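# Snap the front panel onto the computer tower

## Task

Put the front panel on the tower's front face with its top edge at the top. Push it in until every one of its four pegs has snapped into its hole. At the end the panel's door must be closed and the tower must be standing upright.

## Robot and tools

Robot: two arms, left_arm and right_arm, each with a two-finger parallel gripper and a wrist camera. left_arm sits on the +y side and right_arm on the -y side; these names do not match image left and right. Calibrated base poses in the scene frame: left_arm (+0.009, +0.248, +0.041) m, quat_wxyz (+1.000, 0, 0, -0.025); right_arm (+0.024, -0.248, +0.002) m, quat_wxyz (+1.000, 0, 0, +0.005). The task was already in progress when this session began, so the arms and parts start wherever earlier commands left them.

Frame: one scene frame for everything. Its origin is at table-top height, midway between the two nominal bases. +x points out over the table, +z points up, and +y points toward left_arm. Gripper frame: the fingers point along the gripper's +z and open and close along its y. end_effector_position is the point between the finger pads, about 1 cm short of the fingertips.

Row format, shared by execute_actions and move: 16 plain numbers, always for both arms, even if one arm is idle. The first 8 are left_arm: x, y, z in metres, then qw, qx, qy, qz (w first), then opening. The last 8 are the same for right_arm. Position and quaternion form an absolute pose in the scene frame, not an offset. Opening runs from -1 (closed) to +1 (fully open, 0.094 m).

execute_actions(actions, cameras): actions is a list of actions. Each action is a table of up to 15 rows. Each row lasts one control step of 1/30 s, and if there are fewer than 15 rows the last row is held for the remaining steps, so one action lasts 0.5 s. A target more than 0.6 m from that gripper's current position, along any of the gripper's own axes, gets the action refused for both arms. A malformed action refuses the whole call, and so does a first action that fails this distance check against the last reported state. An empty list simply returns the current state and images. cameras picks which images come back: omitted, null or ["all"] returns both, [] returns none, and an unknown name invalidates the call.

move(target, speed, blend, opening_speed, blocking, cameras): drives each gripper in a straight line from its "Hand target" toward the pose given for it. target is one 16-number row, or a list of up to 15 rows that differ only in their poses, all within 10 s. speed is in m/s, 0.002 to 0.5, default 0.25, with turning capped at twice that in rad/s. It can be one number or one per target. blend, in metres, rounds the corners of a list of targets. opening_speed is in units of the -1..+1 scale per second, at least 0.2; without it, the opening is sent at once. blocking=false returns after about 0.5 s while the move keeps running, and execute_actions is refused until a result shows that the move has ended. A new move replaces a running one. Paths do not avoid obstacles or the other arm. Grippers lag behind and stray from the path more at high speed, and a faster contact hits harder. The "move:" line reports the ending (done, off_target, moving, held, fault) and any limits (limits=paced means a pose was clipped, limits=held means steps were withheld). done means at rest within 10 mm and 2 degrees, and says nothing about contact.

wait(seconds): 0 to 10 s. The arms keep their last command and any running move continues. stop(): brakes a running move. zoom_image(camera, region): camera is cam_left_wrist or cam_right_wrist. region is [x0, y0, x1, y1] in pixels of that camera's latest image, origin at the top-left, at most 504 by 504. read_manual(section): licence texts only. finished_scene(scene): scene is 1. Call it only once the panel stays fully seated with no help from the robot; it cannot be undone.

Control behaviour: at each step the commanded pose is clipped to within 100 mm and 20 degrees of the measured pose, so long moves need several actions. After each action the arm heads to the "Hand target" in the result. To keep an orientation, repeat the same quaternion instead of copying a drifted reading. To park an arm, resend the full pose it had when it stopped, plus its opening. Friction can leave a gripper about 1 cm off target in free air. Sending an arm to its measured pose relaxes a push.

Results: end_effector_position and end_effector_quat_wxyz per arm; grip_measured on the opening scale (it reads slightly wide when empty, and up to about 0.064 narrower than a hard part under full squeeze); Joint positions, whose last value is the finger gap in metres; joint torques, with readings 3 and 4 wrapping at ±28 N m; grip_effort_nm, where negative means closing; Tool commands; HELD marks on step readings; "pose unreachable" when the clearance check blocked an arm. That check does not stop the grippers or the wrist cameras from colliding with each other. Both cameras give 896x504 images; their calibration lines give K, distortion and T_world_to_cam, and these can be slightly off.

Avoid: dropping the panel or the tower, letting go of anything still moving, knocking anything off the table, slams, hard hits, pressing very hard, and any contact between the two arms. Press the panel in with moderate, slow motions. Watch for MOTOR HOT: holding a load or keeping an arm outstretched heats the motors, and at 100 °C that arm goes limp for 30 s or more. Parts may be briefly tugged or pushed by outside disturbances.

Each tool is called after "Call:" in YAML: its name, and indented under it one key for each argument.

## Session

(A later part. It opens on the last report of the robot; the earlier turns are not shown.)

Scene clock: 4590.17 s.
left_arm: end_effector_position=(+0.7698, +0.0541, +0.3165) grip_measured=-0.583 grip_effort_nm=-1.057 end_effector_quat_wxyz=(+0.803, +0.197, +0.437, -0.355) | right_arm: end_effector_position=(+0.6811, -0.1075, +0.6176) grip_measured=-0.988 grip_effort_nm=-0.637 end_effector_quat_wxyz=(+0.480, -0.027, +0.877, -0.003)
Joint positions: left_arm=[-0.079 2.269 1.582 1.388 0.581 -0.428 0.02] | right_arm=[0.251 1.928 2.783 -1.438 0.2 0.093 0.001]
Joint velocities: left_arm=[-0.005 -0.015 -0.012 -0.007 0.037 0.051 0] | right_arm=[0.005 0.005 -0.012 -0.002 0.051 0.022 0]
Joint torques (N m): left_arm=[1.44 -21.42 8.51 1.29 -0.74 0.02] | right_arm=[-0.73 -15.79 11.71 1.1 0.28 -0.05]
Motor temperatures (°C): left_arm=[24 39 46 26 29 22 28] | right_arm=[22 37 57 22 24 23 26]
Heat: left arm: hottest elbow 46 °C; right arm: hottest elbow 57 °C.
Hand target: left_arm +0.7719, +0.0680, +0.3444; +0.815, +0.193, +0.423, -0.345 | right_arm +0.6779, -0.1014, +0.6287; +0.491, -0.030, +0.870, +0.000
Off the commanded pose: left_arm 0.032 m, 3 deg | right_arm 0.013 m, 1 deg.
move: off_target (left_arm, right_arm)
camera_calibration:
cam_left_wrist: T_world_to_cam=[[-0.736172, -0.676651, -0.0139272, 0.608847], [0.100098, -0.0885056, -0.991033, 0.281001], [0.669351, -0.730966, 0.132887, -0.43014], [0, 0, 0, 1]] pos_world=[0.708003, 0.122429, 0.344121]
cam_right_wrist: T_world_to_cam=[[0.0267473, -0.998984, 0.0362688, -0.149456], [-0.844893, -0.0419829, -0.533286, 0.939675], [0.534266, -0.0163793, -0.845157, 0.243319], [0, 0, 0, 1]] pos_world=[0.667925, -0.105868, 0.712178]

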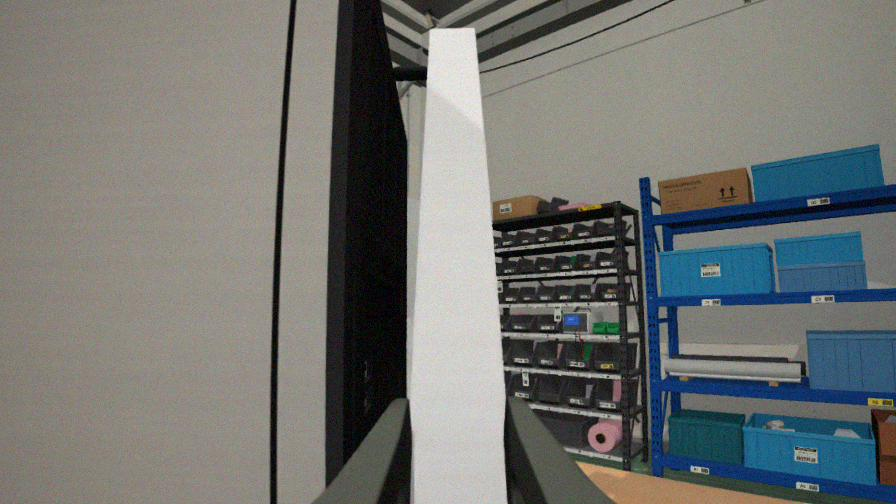

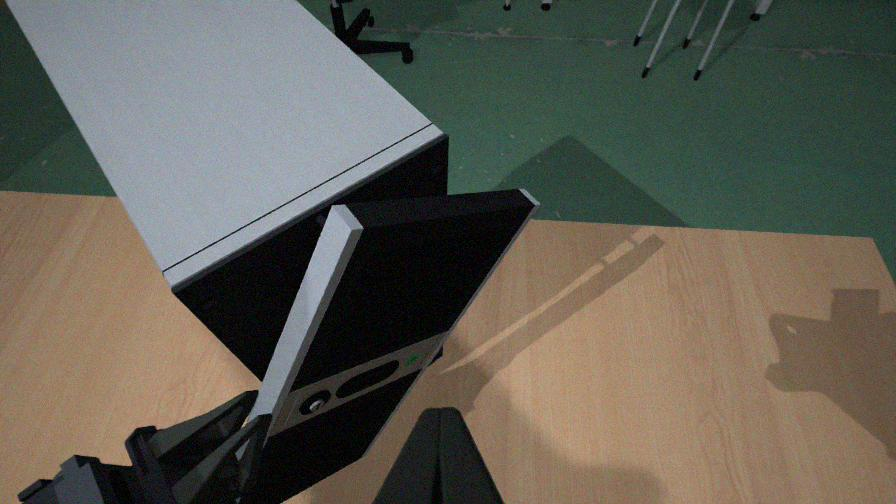

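Call:
move:
  target: [0.774,0.066,0.265,0.8135,0.1931,0.4217,-0.3442,-1,0.6784,-0.1012,0.629,0.490,-0.03,0.871,0,-1]
  speed: 0.06

Call:
zoom_image:
  camera: "cam_right_wrist"
  region: [150, 50, 550, 350]

Scene clock: 4613.83 s.
left_arm: end_effector_position=(+0.7575, +0.0612, +0.3143) grip_measured=-0.584 grip_effort_nm=-1.077 end_effector_quat_wxyz=(+0.822, +0.196, +0.399, -0.355) | right_arm: end_effector_position=(+0.6811, -0.1075, +0.6176) grip_measured=-0.988 grip_effort_nm=-0.647 end_effector_quat_wxyz=(+0.480, -0.027, +0.877, -0.003)
Joint positions: left_arm=[-0.075 2.3 1.582 1.516 0.567 -0.455 0.02] | right_arm=[0.251 1.928 2.783 -1.438 0.2 0.093 0.001]
Joint velocities: left_arm=[-0.015 -0.005 -0.012 -0.002 -0.022 0.022 0] | right_arm=[-0.005 -0.005 0.002 0.007 0.051 -0.022 0]
Joint torques (N m): left_arm=[1.08 -14.21 8.08 1.33 -0.19 0.25] | right_arm=[-0.73 -15.5 11.81 0.99 0.26 -0.08]
Motor temperatures (°C): left_arm=[24 38 45 26 28 22 28] | right_arm=[22 37 55 22 24 23 26]
Heat: left arm: hottest elbow 45 °C; right arm: hottest elbow 55 °C.
Hand target: left_arm +0.7695, +0.0667, +0.2655; +0.815, +0.193, +0.423, -0.345 | right_arm +0.6780, -0.1014, +0.6286; +0.491, -0.030, +0.870, +0.000
Off the commanded pose: left_arm 0.052 m, 3 deg | right_arm 0.013 m, 1 deg.
move: off_target (left_arm, right_arm)
camera_calibration:
cam_left_wrist: T_world_to_cam=[[-0.734247, -0.677249, -0.0470639, 0.613553], [0.176903, -0.123939, -0.976394, 0.220081], [0.655429, -0.72524, 0.210809, -0.430675], [0, 0, 0, 1]] pos_world=[0.693843, 0.130462, 0.334552]
cam_right_wrist: T_world_to_cam=[[0.0267473, -0.998984, 0.0362688, -0.149456], [-0.844893, -0.0419829, -0.533286, 0.939675], [0.534266, -0.0163793, -0.845157, 0.243319], [0, 0, 0, 1]] pos_world=[0.667925, -0.105868, 0.712178]

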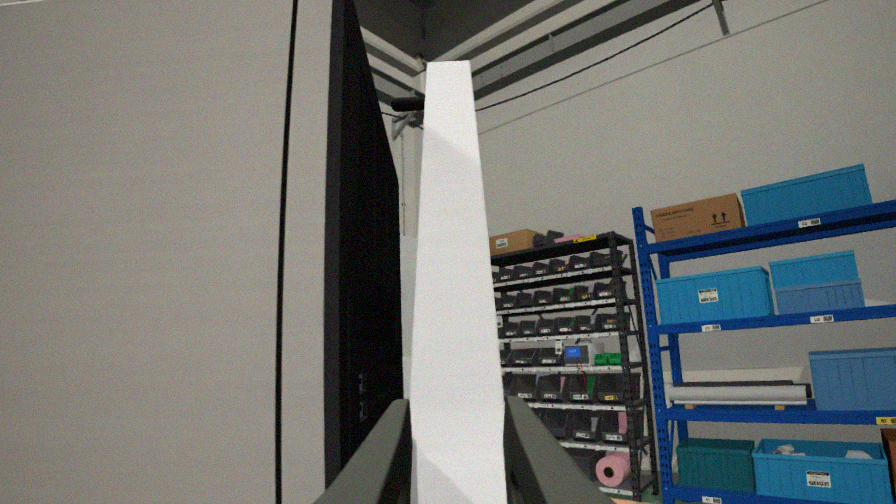

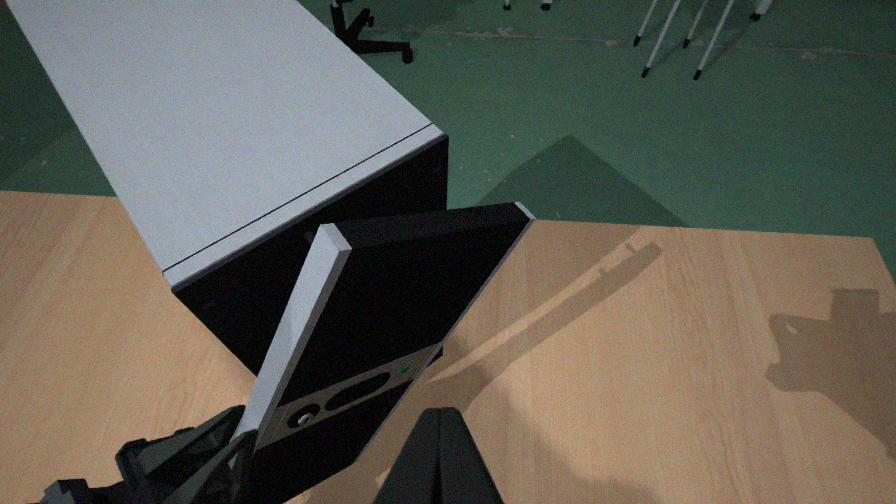

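Scaled by 1.260 from the camera's 896x504 image, which has a finer 1280x720 frame.

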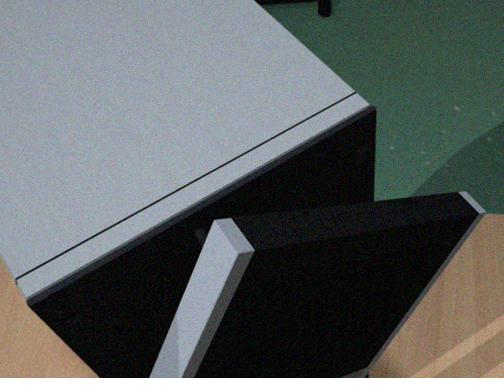

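Call:
move:
  target: [0.775,0.05,0.225,0.7925,0.2136,0.4396,-0.3567,-1,0.6784,-0.1012,0.629,0.490,-0.03,0.871,0,-1]
  speed: 0.06

Call:
zoom_image:
  camera: "cam_right_wrist"
  region: [150, 50, 550, 350]

Scene clock: 4621.80 s.
left_arm: end_effector_position=(+0.7541, +0.0556, +0.3116) grip_measured=-0.584 grip_effort_nm=-1.067 end_effector_quat_wxyz=(+0.818, +0.217, +0.391, -0.362) | right_arm: end_effector_position=(+0.6811, -0.1075, +0.6176) grip_measured=-0.988 grip_effort_nm=-0.642 end_effector_quat_wxyz=(+0.480, -0.027, +0.877, -0.003)
Joint positions: left_arm=[-0.075 2.313 1.598 1.536 0.61 -0.463 0.02] | right_arm=[0.251 1.928 2.783 -1.438 0.2 0.093 0.001]
Joint velocities: left_arm=[0.005 0.015 -0.002 -0.007 -0.11 -0.022 0] | right_arm=[-0.024 -0.005 0.012 0.002 -0.007 0.022 0]
Joint torques (N m): left_arm=[0.15 -11.81 6.67 0.7 0.34 0.38] | right_arm=[0.03 -16.15 11.79 0.88 0.24 -0.05]
Motor temperatures (°C): left_arm=[24 38 45 26 28 22 28] | right_arm=[22 37 54 22 24 23 26]
Heat: left arm: hottest elbow 45 °C; right arm: hottest elbow 54 °C.
Hand target: left_arm +0.7652, +0.0520, +0.2265; +0.794, +0.215, +0.441, -0.359 | right_arm +0.6780, -0.1014, +0.6286; +0.491, -0.030, +0.870, +0.000
Off the commanded pose: left_arm 0.089 m, 6 deg | right_arm 0.013 m, 1 deg.
move: off_target (left_arm, right_arm)
camera_calibration:
cam_left_wrist: T_world_to_cam=[[-0.755478, -0.650422, -0.0787688, 0.631493], [0.193978, -0.107217, -0.975129, 0.20316], [0.6258, -0.751968, 0.207167, -0.407043], [0, 0, 0, 1]] pos_world=[0.692398, 0.126435, 0.332175]
cam_right_wrist: T_world_to_cam=[[0.0267473, -0.998984, 0.0362688, -0.149456], [-0.844893, -0.0419829, -0.533286, 0.939675], [0.534266, -0.0163793, -0.845157, 0.243319], [0, 0, 0, 1]] pos_world=[0.667925, -0.105868, 0.712178]

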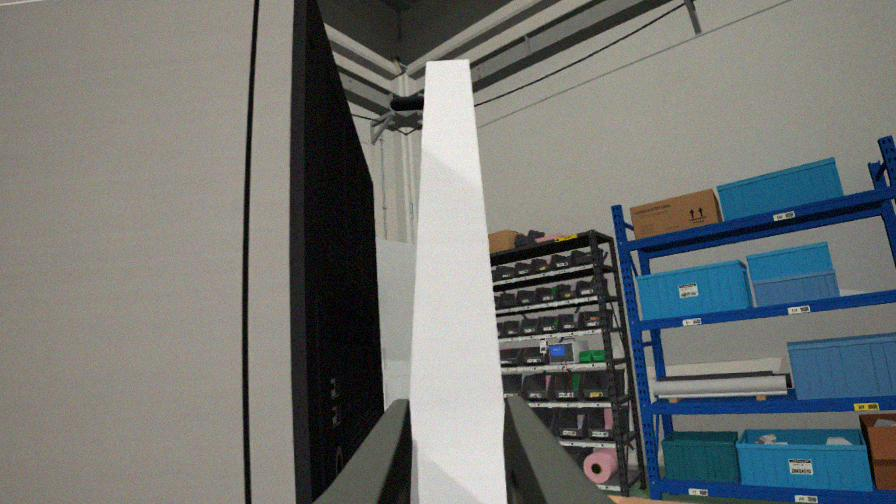

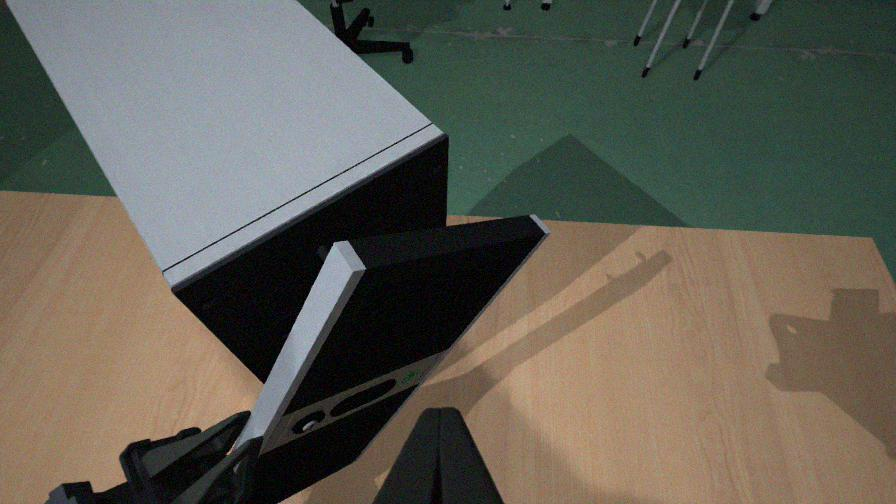

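Scaled by 1.260 from the camera's 896x504 image, which has a finer 1280x720 frame.

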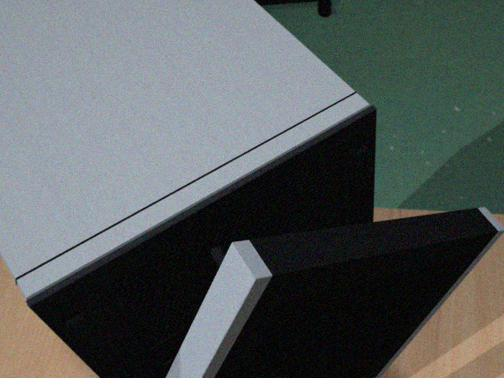

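Call:
move:
  target:
    - [0.775,0.05,0.25,0.7925,0.2136,0.4396,-0.3567,-1,0.70,-0.30,0.50,0.70,-0.03,0.71,0.03,-1]
    - [0.775,0.05,0.25,0.7925,0.2136,0.4396,-0.3567,-1,0.86,-0.28,0.415,0.70,-0.03,0.71,0.03,-1]
  speed: 0.2

Call:
move:
  target: [0.775,0.05,0.22,0.7925,0.2136,0.4396,-0.3567,-1,0.85,-0.17,0.415,0.70,-0.03,0.71,0.03,-1]
  speed: 0.06

Scene clock: 4640.33 s.
left_arm: end_effector_position=(+0.7577, +0.0546, +0.3119) grip_measured=-0.584 grip_effort_nm=-1.067 end_effector_quat_wxyz=(+0.815, +0.216, +0.397, -0.364) | right_arm: end_effector_position=(+0.8508, -0.2865, +0.3848) grip_measured=-0.988 grip_effort_nm=-0.647 end_effector_quat_wxyz=(+0.684, -0.023, +0.729, +0.029)
Joint positions: left_arm=[-0.075 2.312 1.606 1.516 0.613 -0.464 0.02] | right_arm=[-0.088 1.899 1.719 0.115 -0.15 0 0.001]
Joint velocities: left_arm=[0.005 -0.024 -0.007 0.002 -0.066 0.037 -0.002] | right_arm=[-0.015 -0.005 -0.017 -0.002 0.051 -0.081 -0.001]
Joint torques (N m): left_arm=[0.15 -14.39 6.42 -0.08 0.19 0.4] | right_arm=[-0.73 -19.6 15.9 1.69 0.19 0.09]
Motor temperatures (°C): left_arm=[24 37 45 26 27 22 28] | right_arm=[22 37 54 22 24 23 26]
Heat: left arm: hottest elbow 45 °C; right arm: hottest elbow 54 °C.
Hand target: left_arm +0.7687, +0.0515, +0.2502; +0.794, +0.215, +0.441, -0.358 | right_arm +0.8580, -0.2785, +0.4128; +0.701, -0.024, +0.712, +0.033
Off the commanded pose: left_arm 0.064 m, 6 deg | right_arm 0.032 m, 3 deg.
move: off_target (left_arm, right_arm)
camera_calibration:
cam_left_wrist: T_world_to_cam=[[-0.758418, -0.647862, -0.0712542, 0.633342], [0.181046, -0.104385, -0.977919, 0.21321], [0.626119, -0.754572, 0.19646, -0.406796], [0, 0, 0, 1]] pos_world=[0.69644, 0.125618, 0.33355]
cam_right_wrist: T_world_to_cam=[[0.0557697, -0.998336, -0.0146345, -0.329201], [-0.481135, -0.0140285, -0.876534, 0.781988], [0.874871, 0.0559252, -0.481117, -0.456146], [0, 0, 0, 1]] pos_world=[0.79367, -0.292173, 0.461163]

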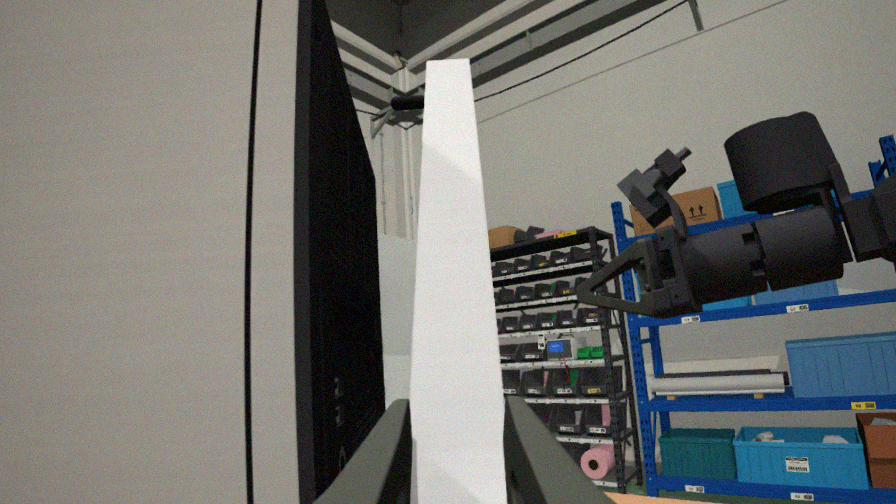

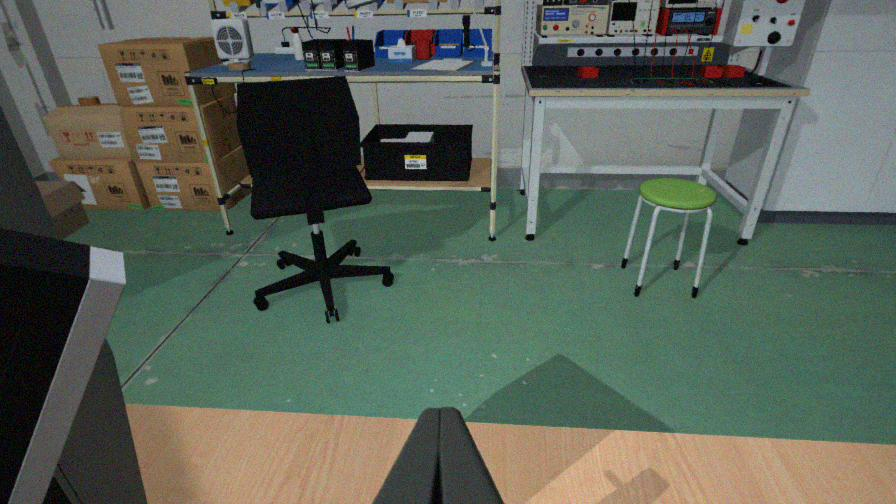

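Scene clock: 4642.67 s.
left_arm: end_effector_position=(+0.7542, +0.0550, +0.3114) grip_measured=-0.584 grip_effort_nm=-1.062 end_effector_quat_wxyz=(+0.818, +0.219, +0.388, -0.364) | right_arm: end_effector_position=(+0.8501, -0.1765, +0.3846) grip_measured=-0.988 grip_effort_nm=-0.642 end_effector_quat_wxyz=(+0.683, -0.029, +0.729, +0.027)
Joint positions: left_arm=[-0.075 2.319 1.606 1.543 0.614 -0.467 0.02] | right_arm=[0.078 1.899 1.719 0.115 0.008 0 0.001]
Joint velocities: left_arm=[-0.005 -0.005 -0.002 0.002 0.007 -0.007 0.001] | right_arm=[-0.015 -0.015 -0.007 -0.002 -0.037 0.037 0.001]
Joint torques (N m): left_arm=[0.15 -11.69 6.2 0.62 0.19 0.44] | right_arm=[-0.73 -20.31 13.3 1.94 0.18 -0.09]
Motor temperatures (°C): left_arm=[24 37 45 26 27 22 28] | right_arm=[22 37 54 22 24 23 26]
Heat: left arm: hottest elbow 45 °C; right arm: hottest elbow 54 °C.
Hand target: left_arm +0.7648, +0.0521, +0.2219; +0.794, +0.215, +0.441, -0.359 | right_arm +0.8487, -0.1705, +0.4147; +0.701, -0.031, +0.711, +0.029
Off the commanded pose: left_arm 0.094 m, 7 deg | right_arm 0.031 m, 3 deg.
move: off_target (left_arm, right_arm)
camera_calibration:
cam_left_wrist: T_world_to_cam=[[-0.758609, -0.6462, -0.0832938, 0.634671], [0.199382, -0.108532, -0.973893, 0.198469], [0.62029, -0.755411, 0.211174, -0.404394], [0, 0, 0, 1]] pos_world=[0.692738, 0.126181, 0.331549]
cam_right_wrist: T_world_to_cam=[[0.0629544, -0.998007, -0.00439895, -0.229422], [-0.480936, -0.0264748, -0.876356, 0.780668], [0.874493, 0.0572861, -0.481644, -0.46101], [0, 0, 0, 1]] pos_world=[0.793044, -0.181887, 0.461091]

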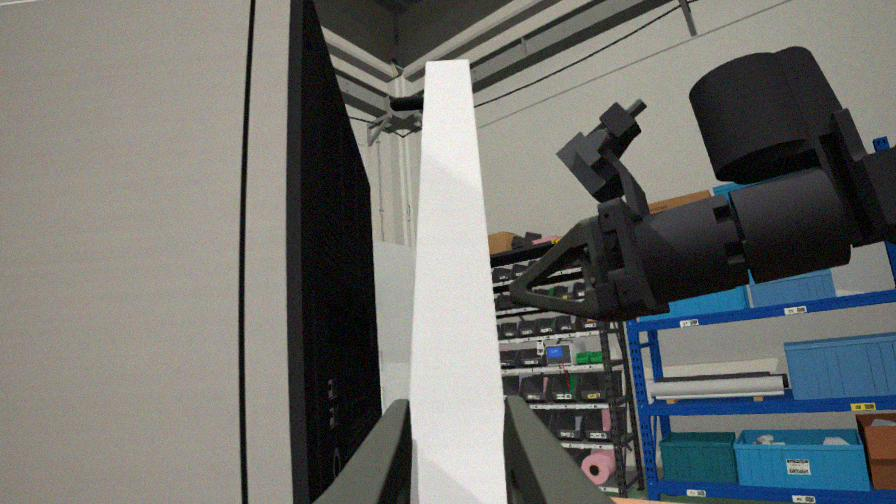

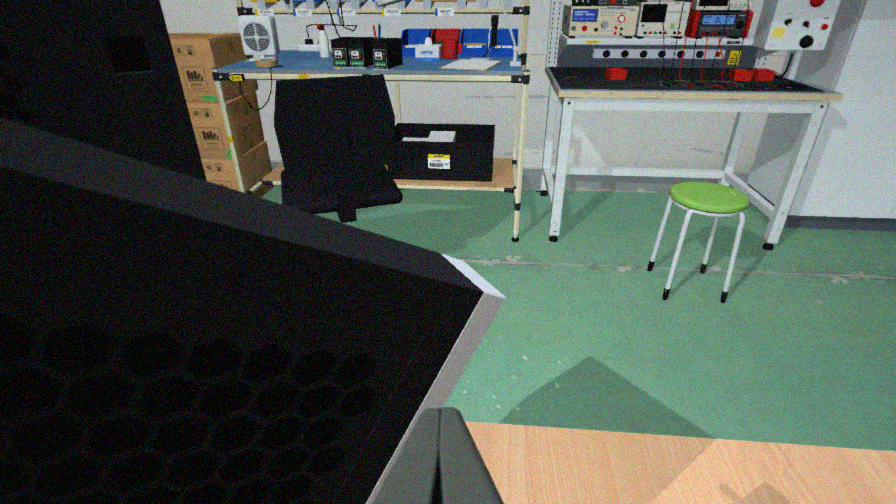

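Call:
move:
  target: [0.775,0.05,0.27,0.7925,0.2136,0.4396,-0.3567,-1,0.72,-0.25,0.5,0.684,-0.17,0.66,0.26,-1]

Scene clock: 4672.17 s.
left_arm: end_effector_position=(+0.7618, +0.0525, +0.3131) grip_measured=-0.585 grip_effort_nm=-1.067 end_effector_quat_wxyz=(+0.809, +0.215, +0.408, -0.364) | right_arm: end_effector_position=(+0.7277, -0.2473, +0.4882) grip_measured=-0.988 grip_effort_nm=-0.642 end_effector_quat_wxyz=(+0.678, -0.167, +0.666, +0.262)
Joint positions: left_arm=[-0.077 2.303 1.606 1.477 0.614 -0.456 0.02] | right_arm=[-0.182 1.645 1.56 0.165 -0.784 0.18 0.001]
Joint velocities: left_arm=[-0.005 0.024 -0.017 0.007 0.051 -0.007 -0.001] | right_arm=[-0.005 0.005 -0.002 -0.012 -0.037 -0.022 0]
Joint torques (N m): left_arm=[-0.03 -16.09 6.83 0.1 0.11 0.35] | right_arm=[-2.02 -16.85 10.5 1.89 -0.07 0.09]
Motor temperatures (°C): left_arm=[24 35 44 26 27 22 28] | right_arm=[22 37 54 22 24 23 26]
Heat: left arm: hottest elbow 44 °C; right arm: hottest elbow 54 °C.
Hand target: left_arm +0.7715, +0.0511, +0.2699; +0.795, +0.215, +0.441, -0.358 | right_arm +0.7221, -0.2492, +0.5003; +0.685, -0.168, +0.658, +0.262
Off the commanded pose: left_arm 0.045 m, 4 deg | right_arm 0.014 m, 1 deg.
move: off_target (left_arm, right_arm)
camera_calibration:
cam_left_wrist: T_world_to_cam=[[-0.758522, -0.649024, -0.0584113, 0.631318], [0.15781, -0.0959846, -0.982793, 0.232216], [0.63225, -0.754688, 0.175229, -0.409227], [0, 0, 0, 1]] pos_world=[0.700956, 0.123191, 0.336805]
cam_right_wrist: T_world_to_cam=[[0.563754, -0.81569, -0.129736, -0.550002], [-0.375618, -0.113305, -0.919822, 0.733763], [0.73559, 0.567284, -0.370264, -0.127248], [0, 0, 0, 1]] pos_world=[0.679282, -0.293307, 0.556461]

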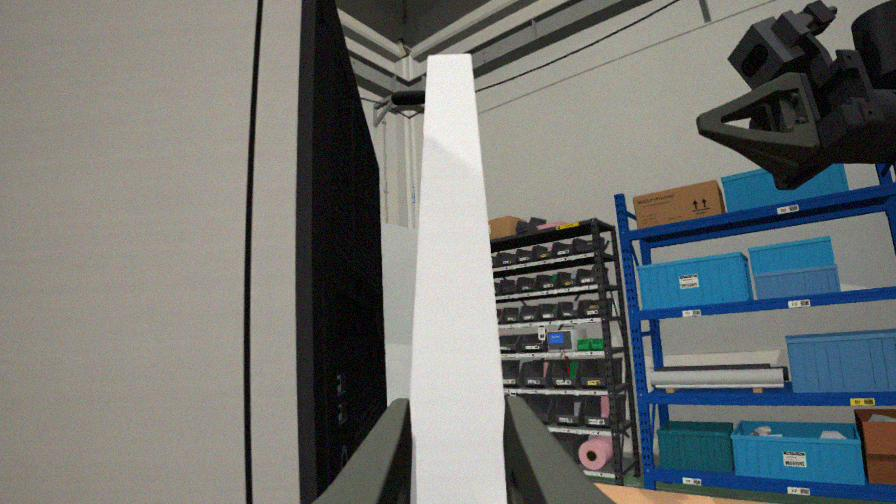

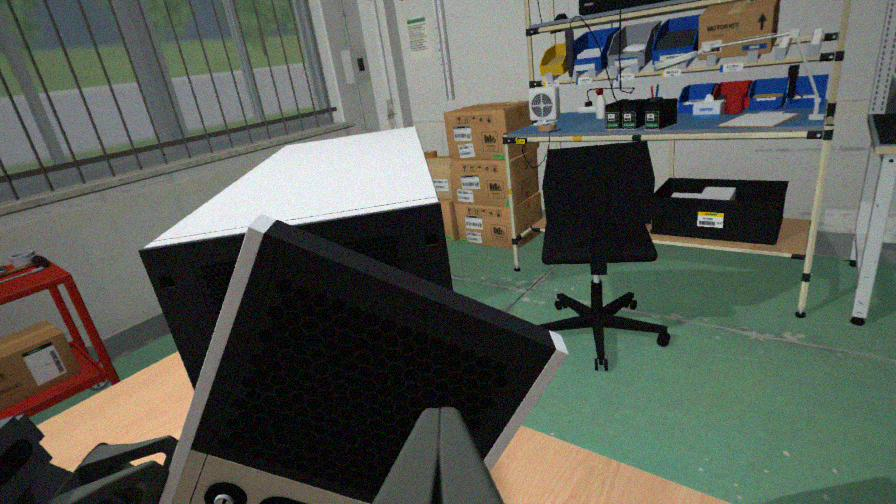

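Call:
move:
  target:
    - [0.775,0.05,0.27,0.7925,0.2136,0.4396,-0.3567,-1,0.78,-0.31,0.40,0.70,-0.03,0.71,0.03,-1]
    - [0.775,0.05,0.27,0.7925,0.2136,0.4396,-0.3567,-1,0.94,-0.27,0.37,0.70,-0.03,0.71,0.03,-1]

Call:
move:
  target: [0.775,0.05,0.25,0.7925,0.2136,0.4396,-0.3567,-1,0.925,-0.17,0.38,0.70,-0.03,0.71,0.03,-1]
  speed: 0.08

Scene clock: 4691.47 s.
left_arm: end_effector_position=(+0.7618, +0.0522, +0.3130) grip_measured=-0.585 grip_effort_nm=-1.067 end_effector_quat_wxyz=(+0.809, +0.215, +0.408, -0.364) | right_arm: end_effector_position=(+0.9303, -0.2747, +0.3472) grip_measured=-0.988 grip_effort_nm=-0.637 end_effector_quat_wxyz=(+0.687, -0.024, +0.726, +0.033)
Joint positions: left_arm=[-0.077 2.303 1.606 1.476 0.614 -0.456 0.02] | right_arm=[-0.066 2.144 2.006 0.083 -0.137 0.007 0.001]
Joint velocities: left_arm=[-0.005 -0.015 0.002 -0.007 -0.066 -0.022 -0.002] | right_arm=[-0.015 -0.005 0.012 -0.002 0.037 -0.095 0]
Joint torques (N m): left_arm=[0.44 -15.79 6.9 0.06 0.12 0.3] | right_arm=[-0.26 -21.77 16.01 1.32 0.16 -0.15]
Motor temperatures (°C): left_arm=[24 35 44 26 26 22 28] | right_arm=[22 40 53 22 24 23 26]
Heat: left arm: hottest elbow 44 °C; right arm: hottest elbow 53 °C.
Hand target: left_arm +0.7714, +0.0507, +0.2698; +0.794, +0.215, +0.441, -0.358 | right_arm +0.9367, -0.2702, +0.3698; +0.701, -0.031, +0.712, +0.029
Off the commanded pose: left_arm 0.045 m, 4 deg | right_arm 0.025 m, 2 deg.
move: off_target (left_arm, right_arm)
camera_calibration:
cam_left_wrist: T_world_to_cam=[[-0.758657, -0.648884, -0.0582109, 0.631178], [0.157292, -0.0957266, -0.982902, 0.232481], [0.632217, -0.754841, 0.174688, -0.409257], [0, 0, 0, 1]] pos_world=[0.701019, 0.122892, 0.33674]
cam_right_wrist: T_world_to_cam=[[0.0642674, -0.997734, -0.0199224, -0.328402], [-0.473537, -0.0129171, -0.880679, 0.782161], [0.878426, 0.0660329, -0.473294, -0.5477], [0, 0, 0, 1]] pos_world=[0.872602, -0.281388, 0.423066]

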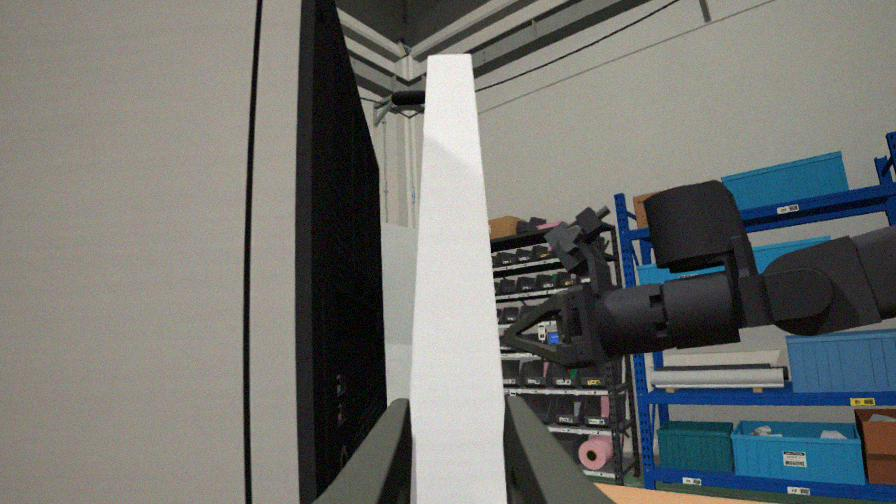

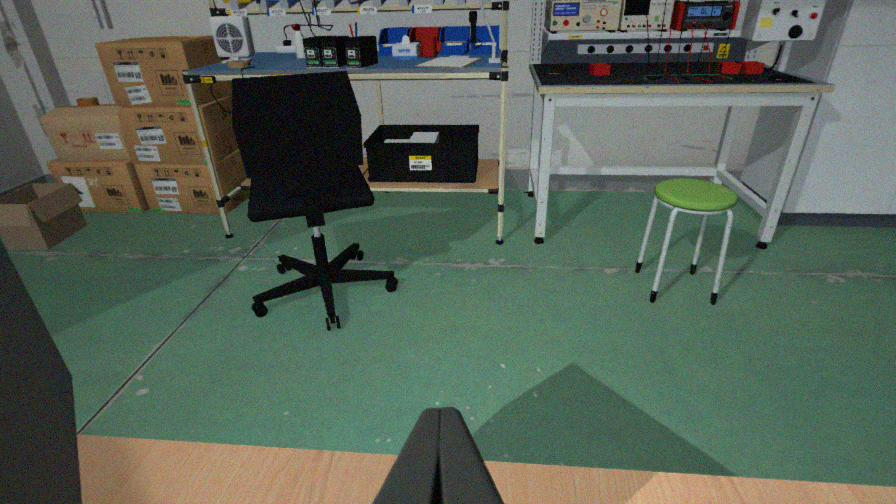

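Scene clock: 4693.27 s.
left_arm: end_effector_position=(+0.7609, +0.0528, +0.3145) grip_measured=-0.585 grip_effort_nm=-1.057 end_effector_quat_wxyz=(+0.812, +0.214, +0.405, -0.363) | right_arm: end_effector_position=(+0.9297, -0.1833, +0.3471) grip_measured=-0.988 grip_effort_nm=-0.637 end_effector_quat_wxyz=(+0.687, -0.023, +0.726, +0.027)
Joint positions: left_arm=[-0.077 2.303 1.606 1.485 0.61 -0.456 0.02] | right_arm=[0.061 2.144 2.006 0.083 0.002 0.007 0.001]
Joint velocities: left_arm=[-0.015 0.015 -0.022 0.027 -0.051 -0.066 0] | right_arm=[-0.005 -0.005 -0.007 0.007 -0.11 0.051 0]
Joint torques (N m): left_arm=[0.32 -13.86 6.65 0.98 0.25 0.34] | right_arm=[-0.5 -24.64 12.45 1.24 0.05 -0.13]
Motor temperatures (°C): left_arm=[24 35 43 26 26 22 28] | right_arm=[22 39 53 22 24 23 26]
Heat: left arm: hottest elbow 43 °C; right arm: hottest elbow 53 °C.
Hand target: left_arm +0.7696, +0.0512, +0.2510; +0.794, +0.215, +0.441, -0.358 | right_arm +0.9242, -0.1705, +0.3796; +0.701, -0.030, +0.711, +0.030
Off the commanded pose: left_arm 0.066 m, 5 deg | right_arm 0.036 m, 3 deg.
move: off_target (left_arm, right_arm)
camera_calibration:
cam_left_wrist: T_world_to_cam=[[-0.756594, -0.650936, -0.0620379, 0.630675], [0.165406, -0.098733, -0.981271, 0.227655], [0.632619, -0.752685, 0.182369, -0.411291], [0, 0, 0, 1]] pos_world=[0.699699, 0.123433, 0.337524]
cam_right_wrist: T_world_to_cam=[[0.0526778, -0.998537, -0.0122293, -0.22917], [-0.473635, -0.0142016, -0.880606, 0.782805], [0.879144, 0.0521806, -0.47369, -0.556315], [0, 0, 0, 1]] pos_world=[0.871918, -0.188688, 0.42302]

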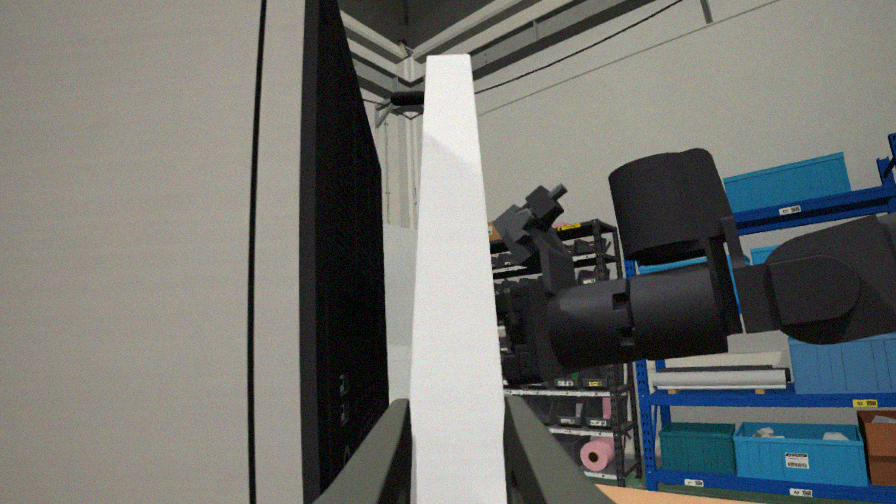

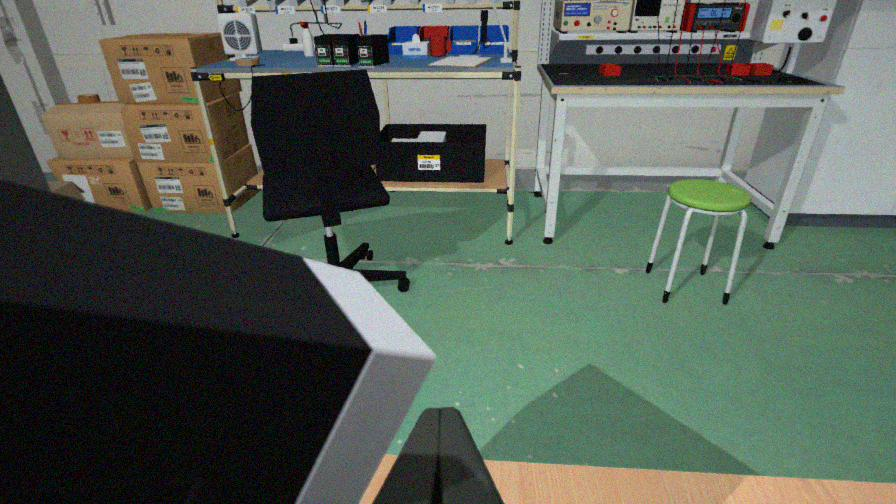

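Call:
move:
  target: [0.775,0.05,0.25,0.7925,0.2136,0.4396,-0.3567,-1,0.90,-0.10,0.40,0.70,-0.03,0.71,0.03,-1]
  speed: 0.06

Scene clock: 4699.40 s.
left_arm: end_effector_position=(+0.7631, +0.0597, +0.3137) grip_measured=-0.585 grip_effort_nm=-1.062 end_effector_quat_wxyz=(+0.814, +0.208, +0.406, -0.360) | right_arm: end_effector_position=(+0.9170, -0.1651, +0.3579) grip_measured=-0.988 grip_effort_nm=-0.642 end_effector_quat_wxyz=(+0.684, +0.000, +0.730, +0.000)
Joint positions: left_arm=[-0.069 2.305 1.606 1.486 0.602 -0.46 0.02] | right_arm=[0.104 2.107 1.978 0.063 0.114 0.007 0.001]
Joint velocities: left_arm=[-0.015 0.005 -0.002 0.002 -0.051 0.022 0] | right_arm=[0.005 -0.015 -0.007 0.002 -0.081 0.066 0]
Joint torques (N m): left_arm=[-0.15 -13.8 6.75 0.95 0.67 0.37] | right_arm=[3.72 -25.88 11.32 1.62 -0.62 -0.1]
Motor temperatures (°C): left_arm=[24 35 43 26 26 22 28] | right_arm=[22 40 53 22 24 23 26]
Heat: left arm: hottest elbow 43 °C; right arm: hottest elbow 53 °C.
Hand target: left_arm +0.7697, +0.0511, +0.2507; +0.794, +0.215, +0.441, -0.358 | right_arm +0.8993, -0.1030, +0.3995; +0.702, -0.030, +0.711, +0.030
Off the commanded pose: left_arm 0.066 m, 5 deg | right_arm 0.079 m, 6 deg.
move: off_target (left_arm, right_arm)
camera_calibration:
cam_left_wrist: T_world_to_cam=[[-0.749355, -0.659982, -0.0537653, 0.629237], [0.162828, -0.104956, -0.981056, 0.229435], [0.641836, -0.743914, 0.186113, -0.41611], [0, 0, 0, 1]] pos_world=[0.701238, 0.129816, 0.336363]
cam_right_wrist: T_world_to_cam=[[-0.0165974, -0.999851, -0.00472227, -0.149554], [-0.481816, 0.0121363, -0.876189, 0.796809], [0.876115, -0.0122672, -0.481945, -0.545928], [0, 0, 0, 1]] pos_world=[0.859729, -0.165899, 0.434342]

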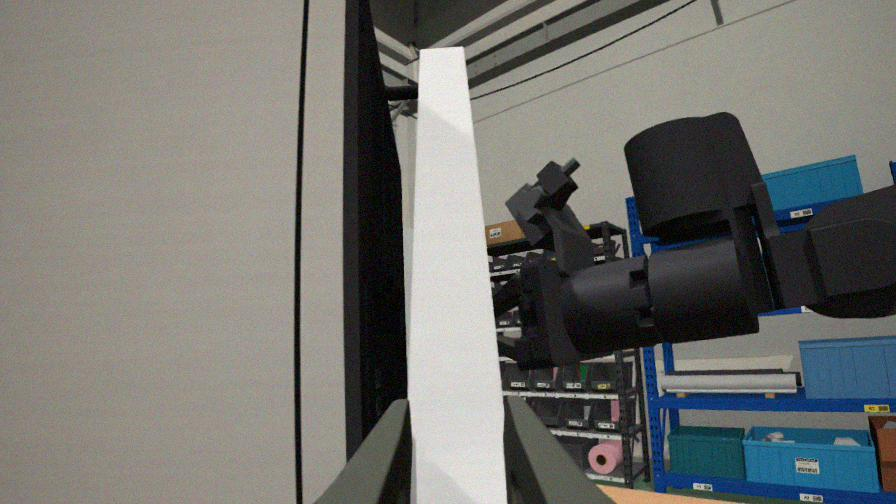

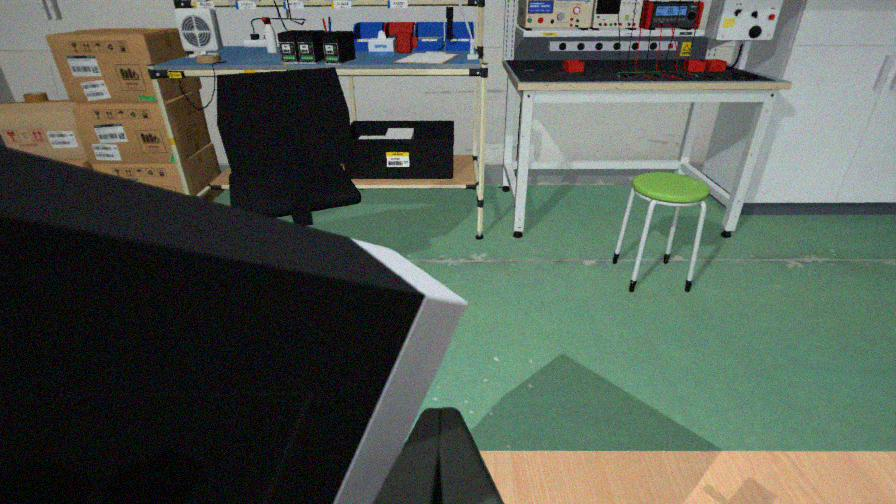

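Call:
move:
  target: [0.79,0.02,0.23,0.7925,0.2136,0.4396,-0.3567,-1,0.86,-0.04,0.45,0.70,-0.03,0.71,0.03,-1]
  speed: 0.06

Scene clock: 4704.77 s.
left_arm: end_effector_position=(+0.7692, +0.0488, +0.3105) grip_measured=-0.580 grip_effort_nm=-1.062 end_effector_quat_wxyz=(+0.824, +0.200, +0.393, -0.356) | right_arm: end_effector_position=(+0.8747, -0.1189, +0.4142) grip_measured=-0.988 grip_effort_nm=-0.642 end_effector_quat_wxyz=(+0.684, +0.007, +0.729, -0.011)
Joint positions: left_arm=[-0.09 2.34 1.648 1.499 0.563 -0.446 0.02] | right_arm=[0.184 1.987 1.932 -0.011 0.221 0.007 0.001]
Joint velocities: left_arm=[0.015 0.005 -0.012 0.002 0.037 -0.095 0.001] | right_arm=[-0.005 0.015 0.012 -0.012 -0.007 -0.007 0.001]
Joint torques (N m): left_arm=[-2.08 -12.45 8.13 -0.21 1.19 0.53] | right_arm=[4.95 -22.12 13.11 1.62 -1.06 -0.08]
Motor temperatures (°C): left_arm=[24 35 43 26 26 22 28] | right_arm=[22 40 53 22 24 23 26]
Heat: left arm: hottest elbow 43 °C; right arm: hottest elbow 53 °C.
Hand target: left_arm +0.7786, +0.0234, +0.2300; +0.794, +0.215, +0.441, -0.359 | right_arm +0.8555, -0.0442, +0.4485; +0.702, -0.030, +0.711, +0.030
Off the commanded pose: left_arm 0.088 m, 7 deg | right_arm 0.088 m, 7 deg.
move: off_target (left_arm, right_arm); limits=paced
camera_calibration:
cam_left_wrist: T_world_to_cam=[[-0.7379, -0.672551, -0.0563898, 0.618964], [0.188267, -0.124883, -0.974146, 0.203406], [0.64812, -0.729438, 0.21877, -0.443211], [0, 0, 0, 1]] pos_world=[0.705693, 0.118392, 0.330012]
cam_right_wrist: T_world_to_cam=[[-0.0434385, -0.999054, 0.00216764, -0.0830589], [-0.480449, 0.0189873, -0.876817, 0.825121], [0.875946, -0.0391291, -0.480819, -0.484633], [0, 0, 0, 1]] pos_world=[0.817333, -0.11761, 0.49064]

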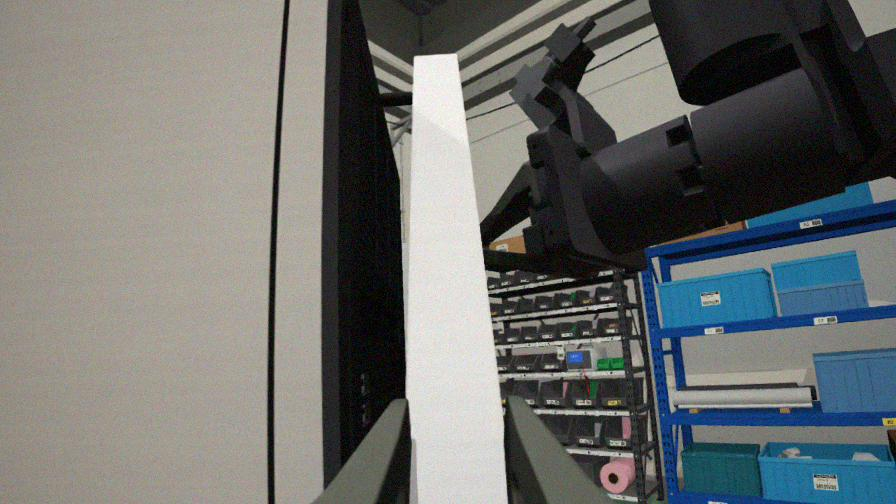

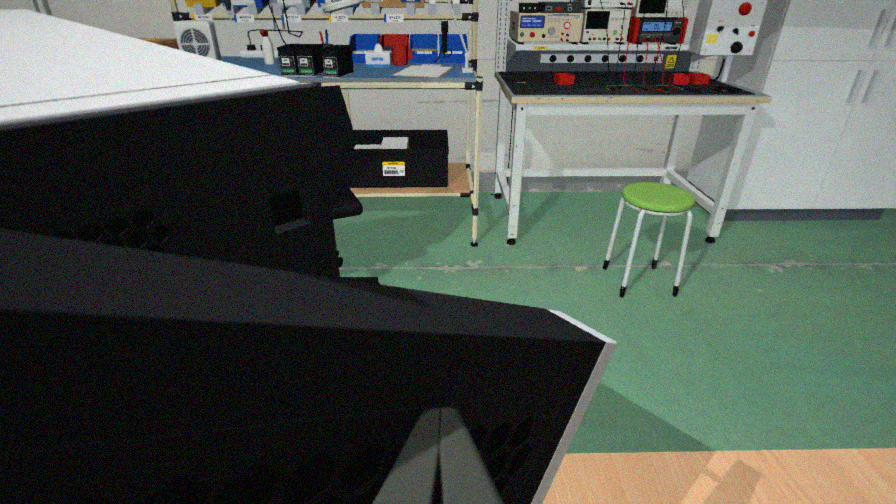

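Call:
move:
  target:
    - [0.79,0.02,0.23,0.7925,0.2136,0.4396,-0.3567,-1,0.86,-0.24,0.42,0.70,-0.03,0.71,0.03,-1]
    - [0.79,0.02,0.23,0.7925,0.2136,0.4396,-0.3567,-1,0.965,-0.24,0.385,0.70,-0.03,0.71,0.03,-1]

Call:
move:
  target: [0.79,0.04,0.23,0.7925,0.2136,0.4396,-0.3567,-1,0.965,-0.12,0.395,0.692,-0.12,0.70,0.12,-1]
  speed: 0.07

Scene clock: 4713.57 s.
left_arm: end_effector_position=(+0.7678, +0.0313, +0.3118) grip_measured=-0.584 grip_effort_nm=-1.062 end_effector_quat_wxyz=(+0.822, +0.219, +0.388, -0.355) | right_arm: end_effector_position=(+0.9594, -0.2497, +0.3604) grip_measured=-0.988 grip_effort_nm=-0.637 end_effector_quat_wxyz=(+0.687, -0.021, +0.726, +0.029)
Joint positions: left_arm=[-0.108 2.345 1.667 1.486 0.585 -0.417 0.02] | right_arm=[-0.028 2.235 2.197 -0.016 -0.088 0.007 0.001]
Joint velocities: left_arm=[-0.015 -0.024 -0.002 -0.002 -0.007 -0.022 -0.001] | right_arm=[-0.015 -0.005 -0.002 -0.007 0.022 -0.007 -0.001]
Joint torques (N m): left_arm=[-0.62 -12.86 7.24 0.1 0.07 0.25] | right_arm=[-0.97 -23 16.03 1.24 -0.09 -0.11]
Motor temperatures (°C): left_arm=[24 35 43 26 27 22 28] | right_arm=[22 40 53 22 24 23 26]
Heat: left arm: hottest elbow 43 °C; right arm: hottest elbow 53 °C.
Hand target: left_arm +0.7800, +0.0227, +0.2306; +0.794, +0.215, +0.441, -0.358 | right_arm +0.9631, -0.2393, +0.3849; +0.702, -0.028, +0.711, +0.031
Off the commanded pose: left_arm 0.085 m, 7 deg | right_arm 0.027 m, 3 deg.
move: off_target (left_arm, right_arm)
camera_calibration:
cam_left_wrist: T_world_to_cam=[[-0.746999, -0.658417, -0.0920899, 0.623951], [0.207085, -0.0988118, -0.97332, 0.187165], [0.63175, -0.746139, 0.210161, -0.439606], [0, 0, 0, 1]] pos_world=[0.705053, 0.101306, 0.332019]
cam_right_wrist: T_world_to_cam=[[0.0529378, -0.998451, -0.0171437, -0.29532], [-0.472745, -0.00993543, -0.881143, 0.808081], [0.879608, 0.0547504, -0.472539, -0.572945], [0, 0, 0, 1]] pos_world=[0.901617, -0.255465, 0.436233]

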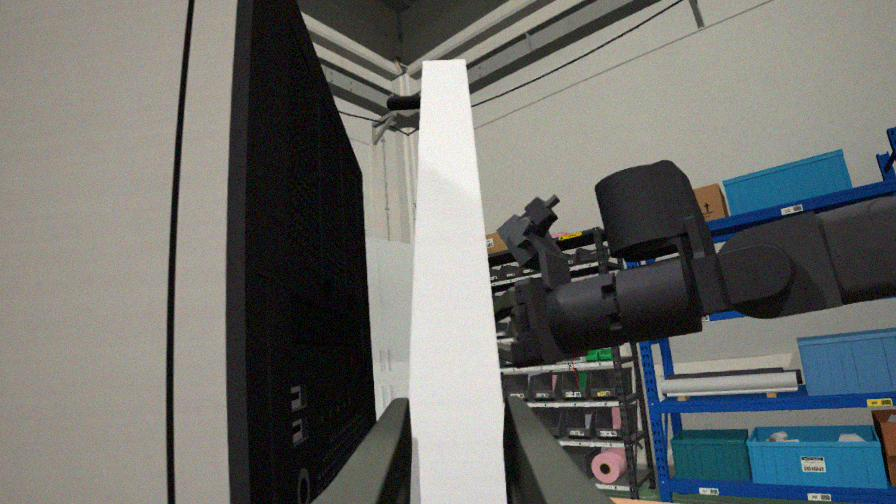

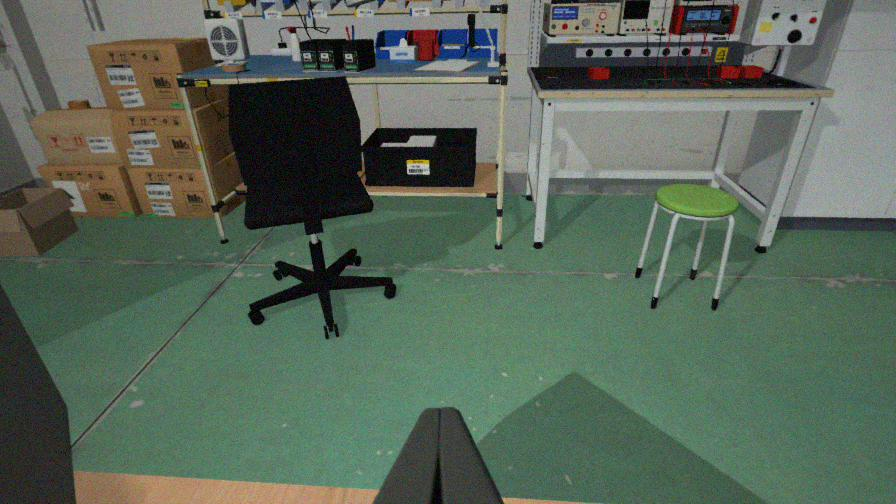

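Scene clock: 4715.90 s.
left_arm: end_effector_position=(+0.7727, +0.0492, +0.3101) grip_measured=-0.584 grip_effort_nm=-1.067 end_effector_quat_wxyz=(+0.820, +0.210, +0.394, -0.357) | right_arm: end_effector_position=(+0.9602, -0.1757, +0.3693) grip_measured=-0.988 grip_effort_nm=-0.642 end_effector_quat_wxyz=(+0.681, -0.090, +0.720, +0.099)
Joint positions: left_arm=[-0.084 2.348 1.667 1.487 0.588 -0.446 0.02] | right_arm=[0.024 2.261 2.266 -0.058 -0.234 0.007 0.001]
Joint velocities: left_arm=[0.005 0.005 0.002 0.002 0.022 -0.007 0] | right_arm=[-0.005 -0.005 -0.012 0.002 0.022 -0.022 0]
Joint torques (N m): left_arm=[-0.26 -12.86 6.9 0.58 0.91 0.3] | right_arm=[2.9 -22.95 16.53 1.29 -0.66 -0.15]
Motor temperatures (°C): left_arm=[24 35 43 26 27 22 28] | right_arm=[22 40 54 22 24 23 26]
Heat: left arm: hottest elbow 43 °C; right arm: hottest elbow 54 °C.
Hand target: left_arm +0.7815, +0.0418, +0.2313; +0.794, +0.215, +0.441, -0.359 | right_arm +0.9577, -0.1216, +0.3937; +0.694, -0.120, +0.700, +0.120
Off the commanded pose: left_arm 0.082 m, 6 deg | right_arm 0.061 m, 5 deg.
move: off_target (left_arm, right_arm)
camera_calibration:
cam_left_wrist: T_world_to_cam=[[-0.745385, -0.662946, -0.0700324, 0.631353], [0.189293, -0.109754, -0.975767, 0.201326], [0.639195, -0.740579, 0.2073, -0.434076], [0, 0, 0, 1]] pos_world=[0.70995, 0.119182, 0.330647]
cam_right_wrist: T_world_to_cam=[[0.248447, -0.968326, -0.0248968, -0.400865], [-0.461955, -0.0958556, -0.881708, 0.791803], [0.851394, 0.230559, -0.471138, -0.515959], [0, 0, 0, 1]] pos_world=[0.904656, -0.19331, 0.445071]

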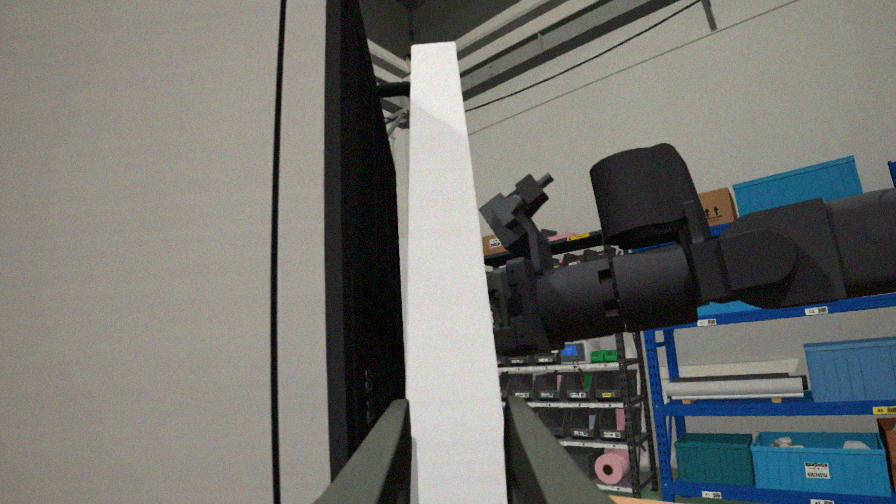

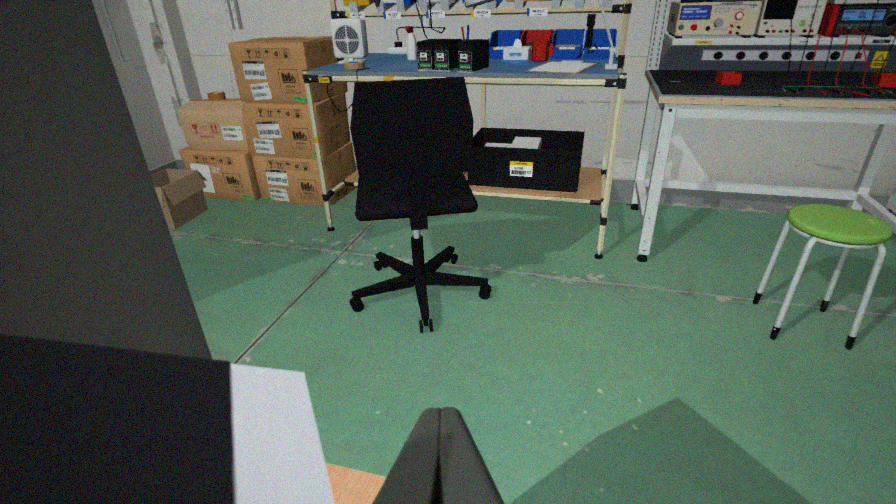

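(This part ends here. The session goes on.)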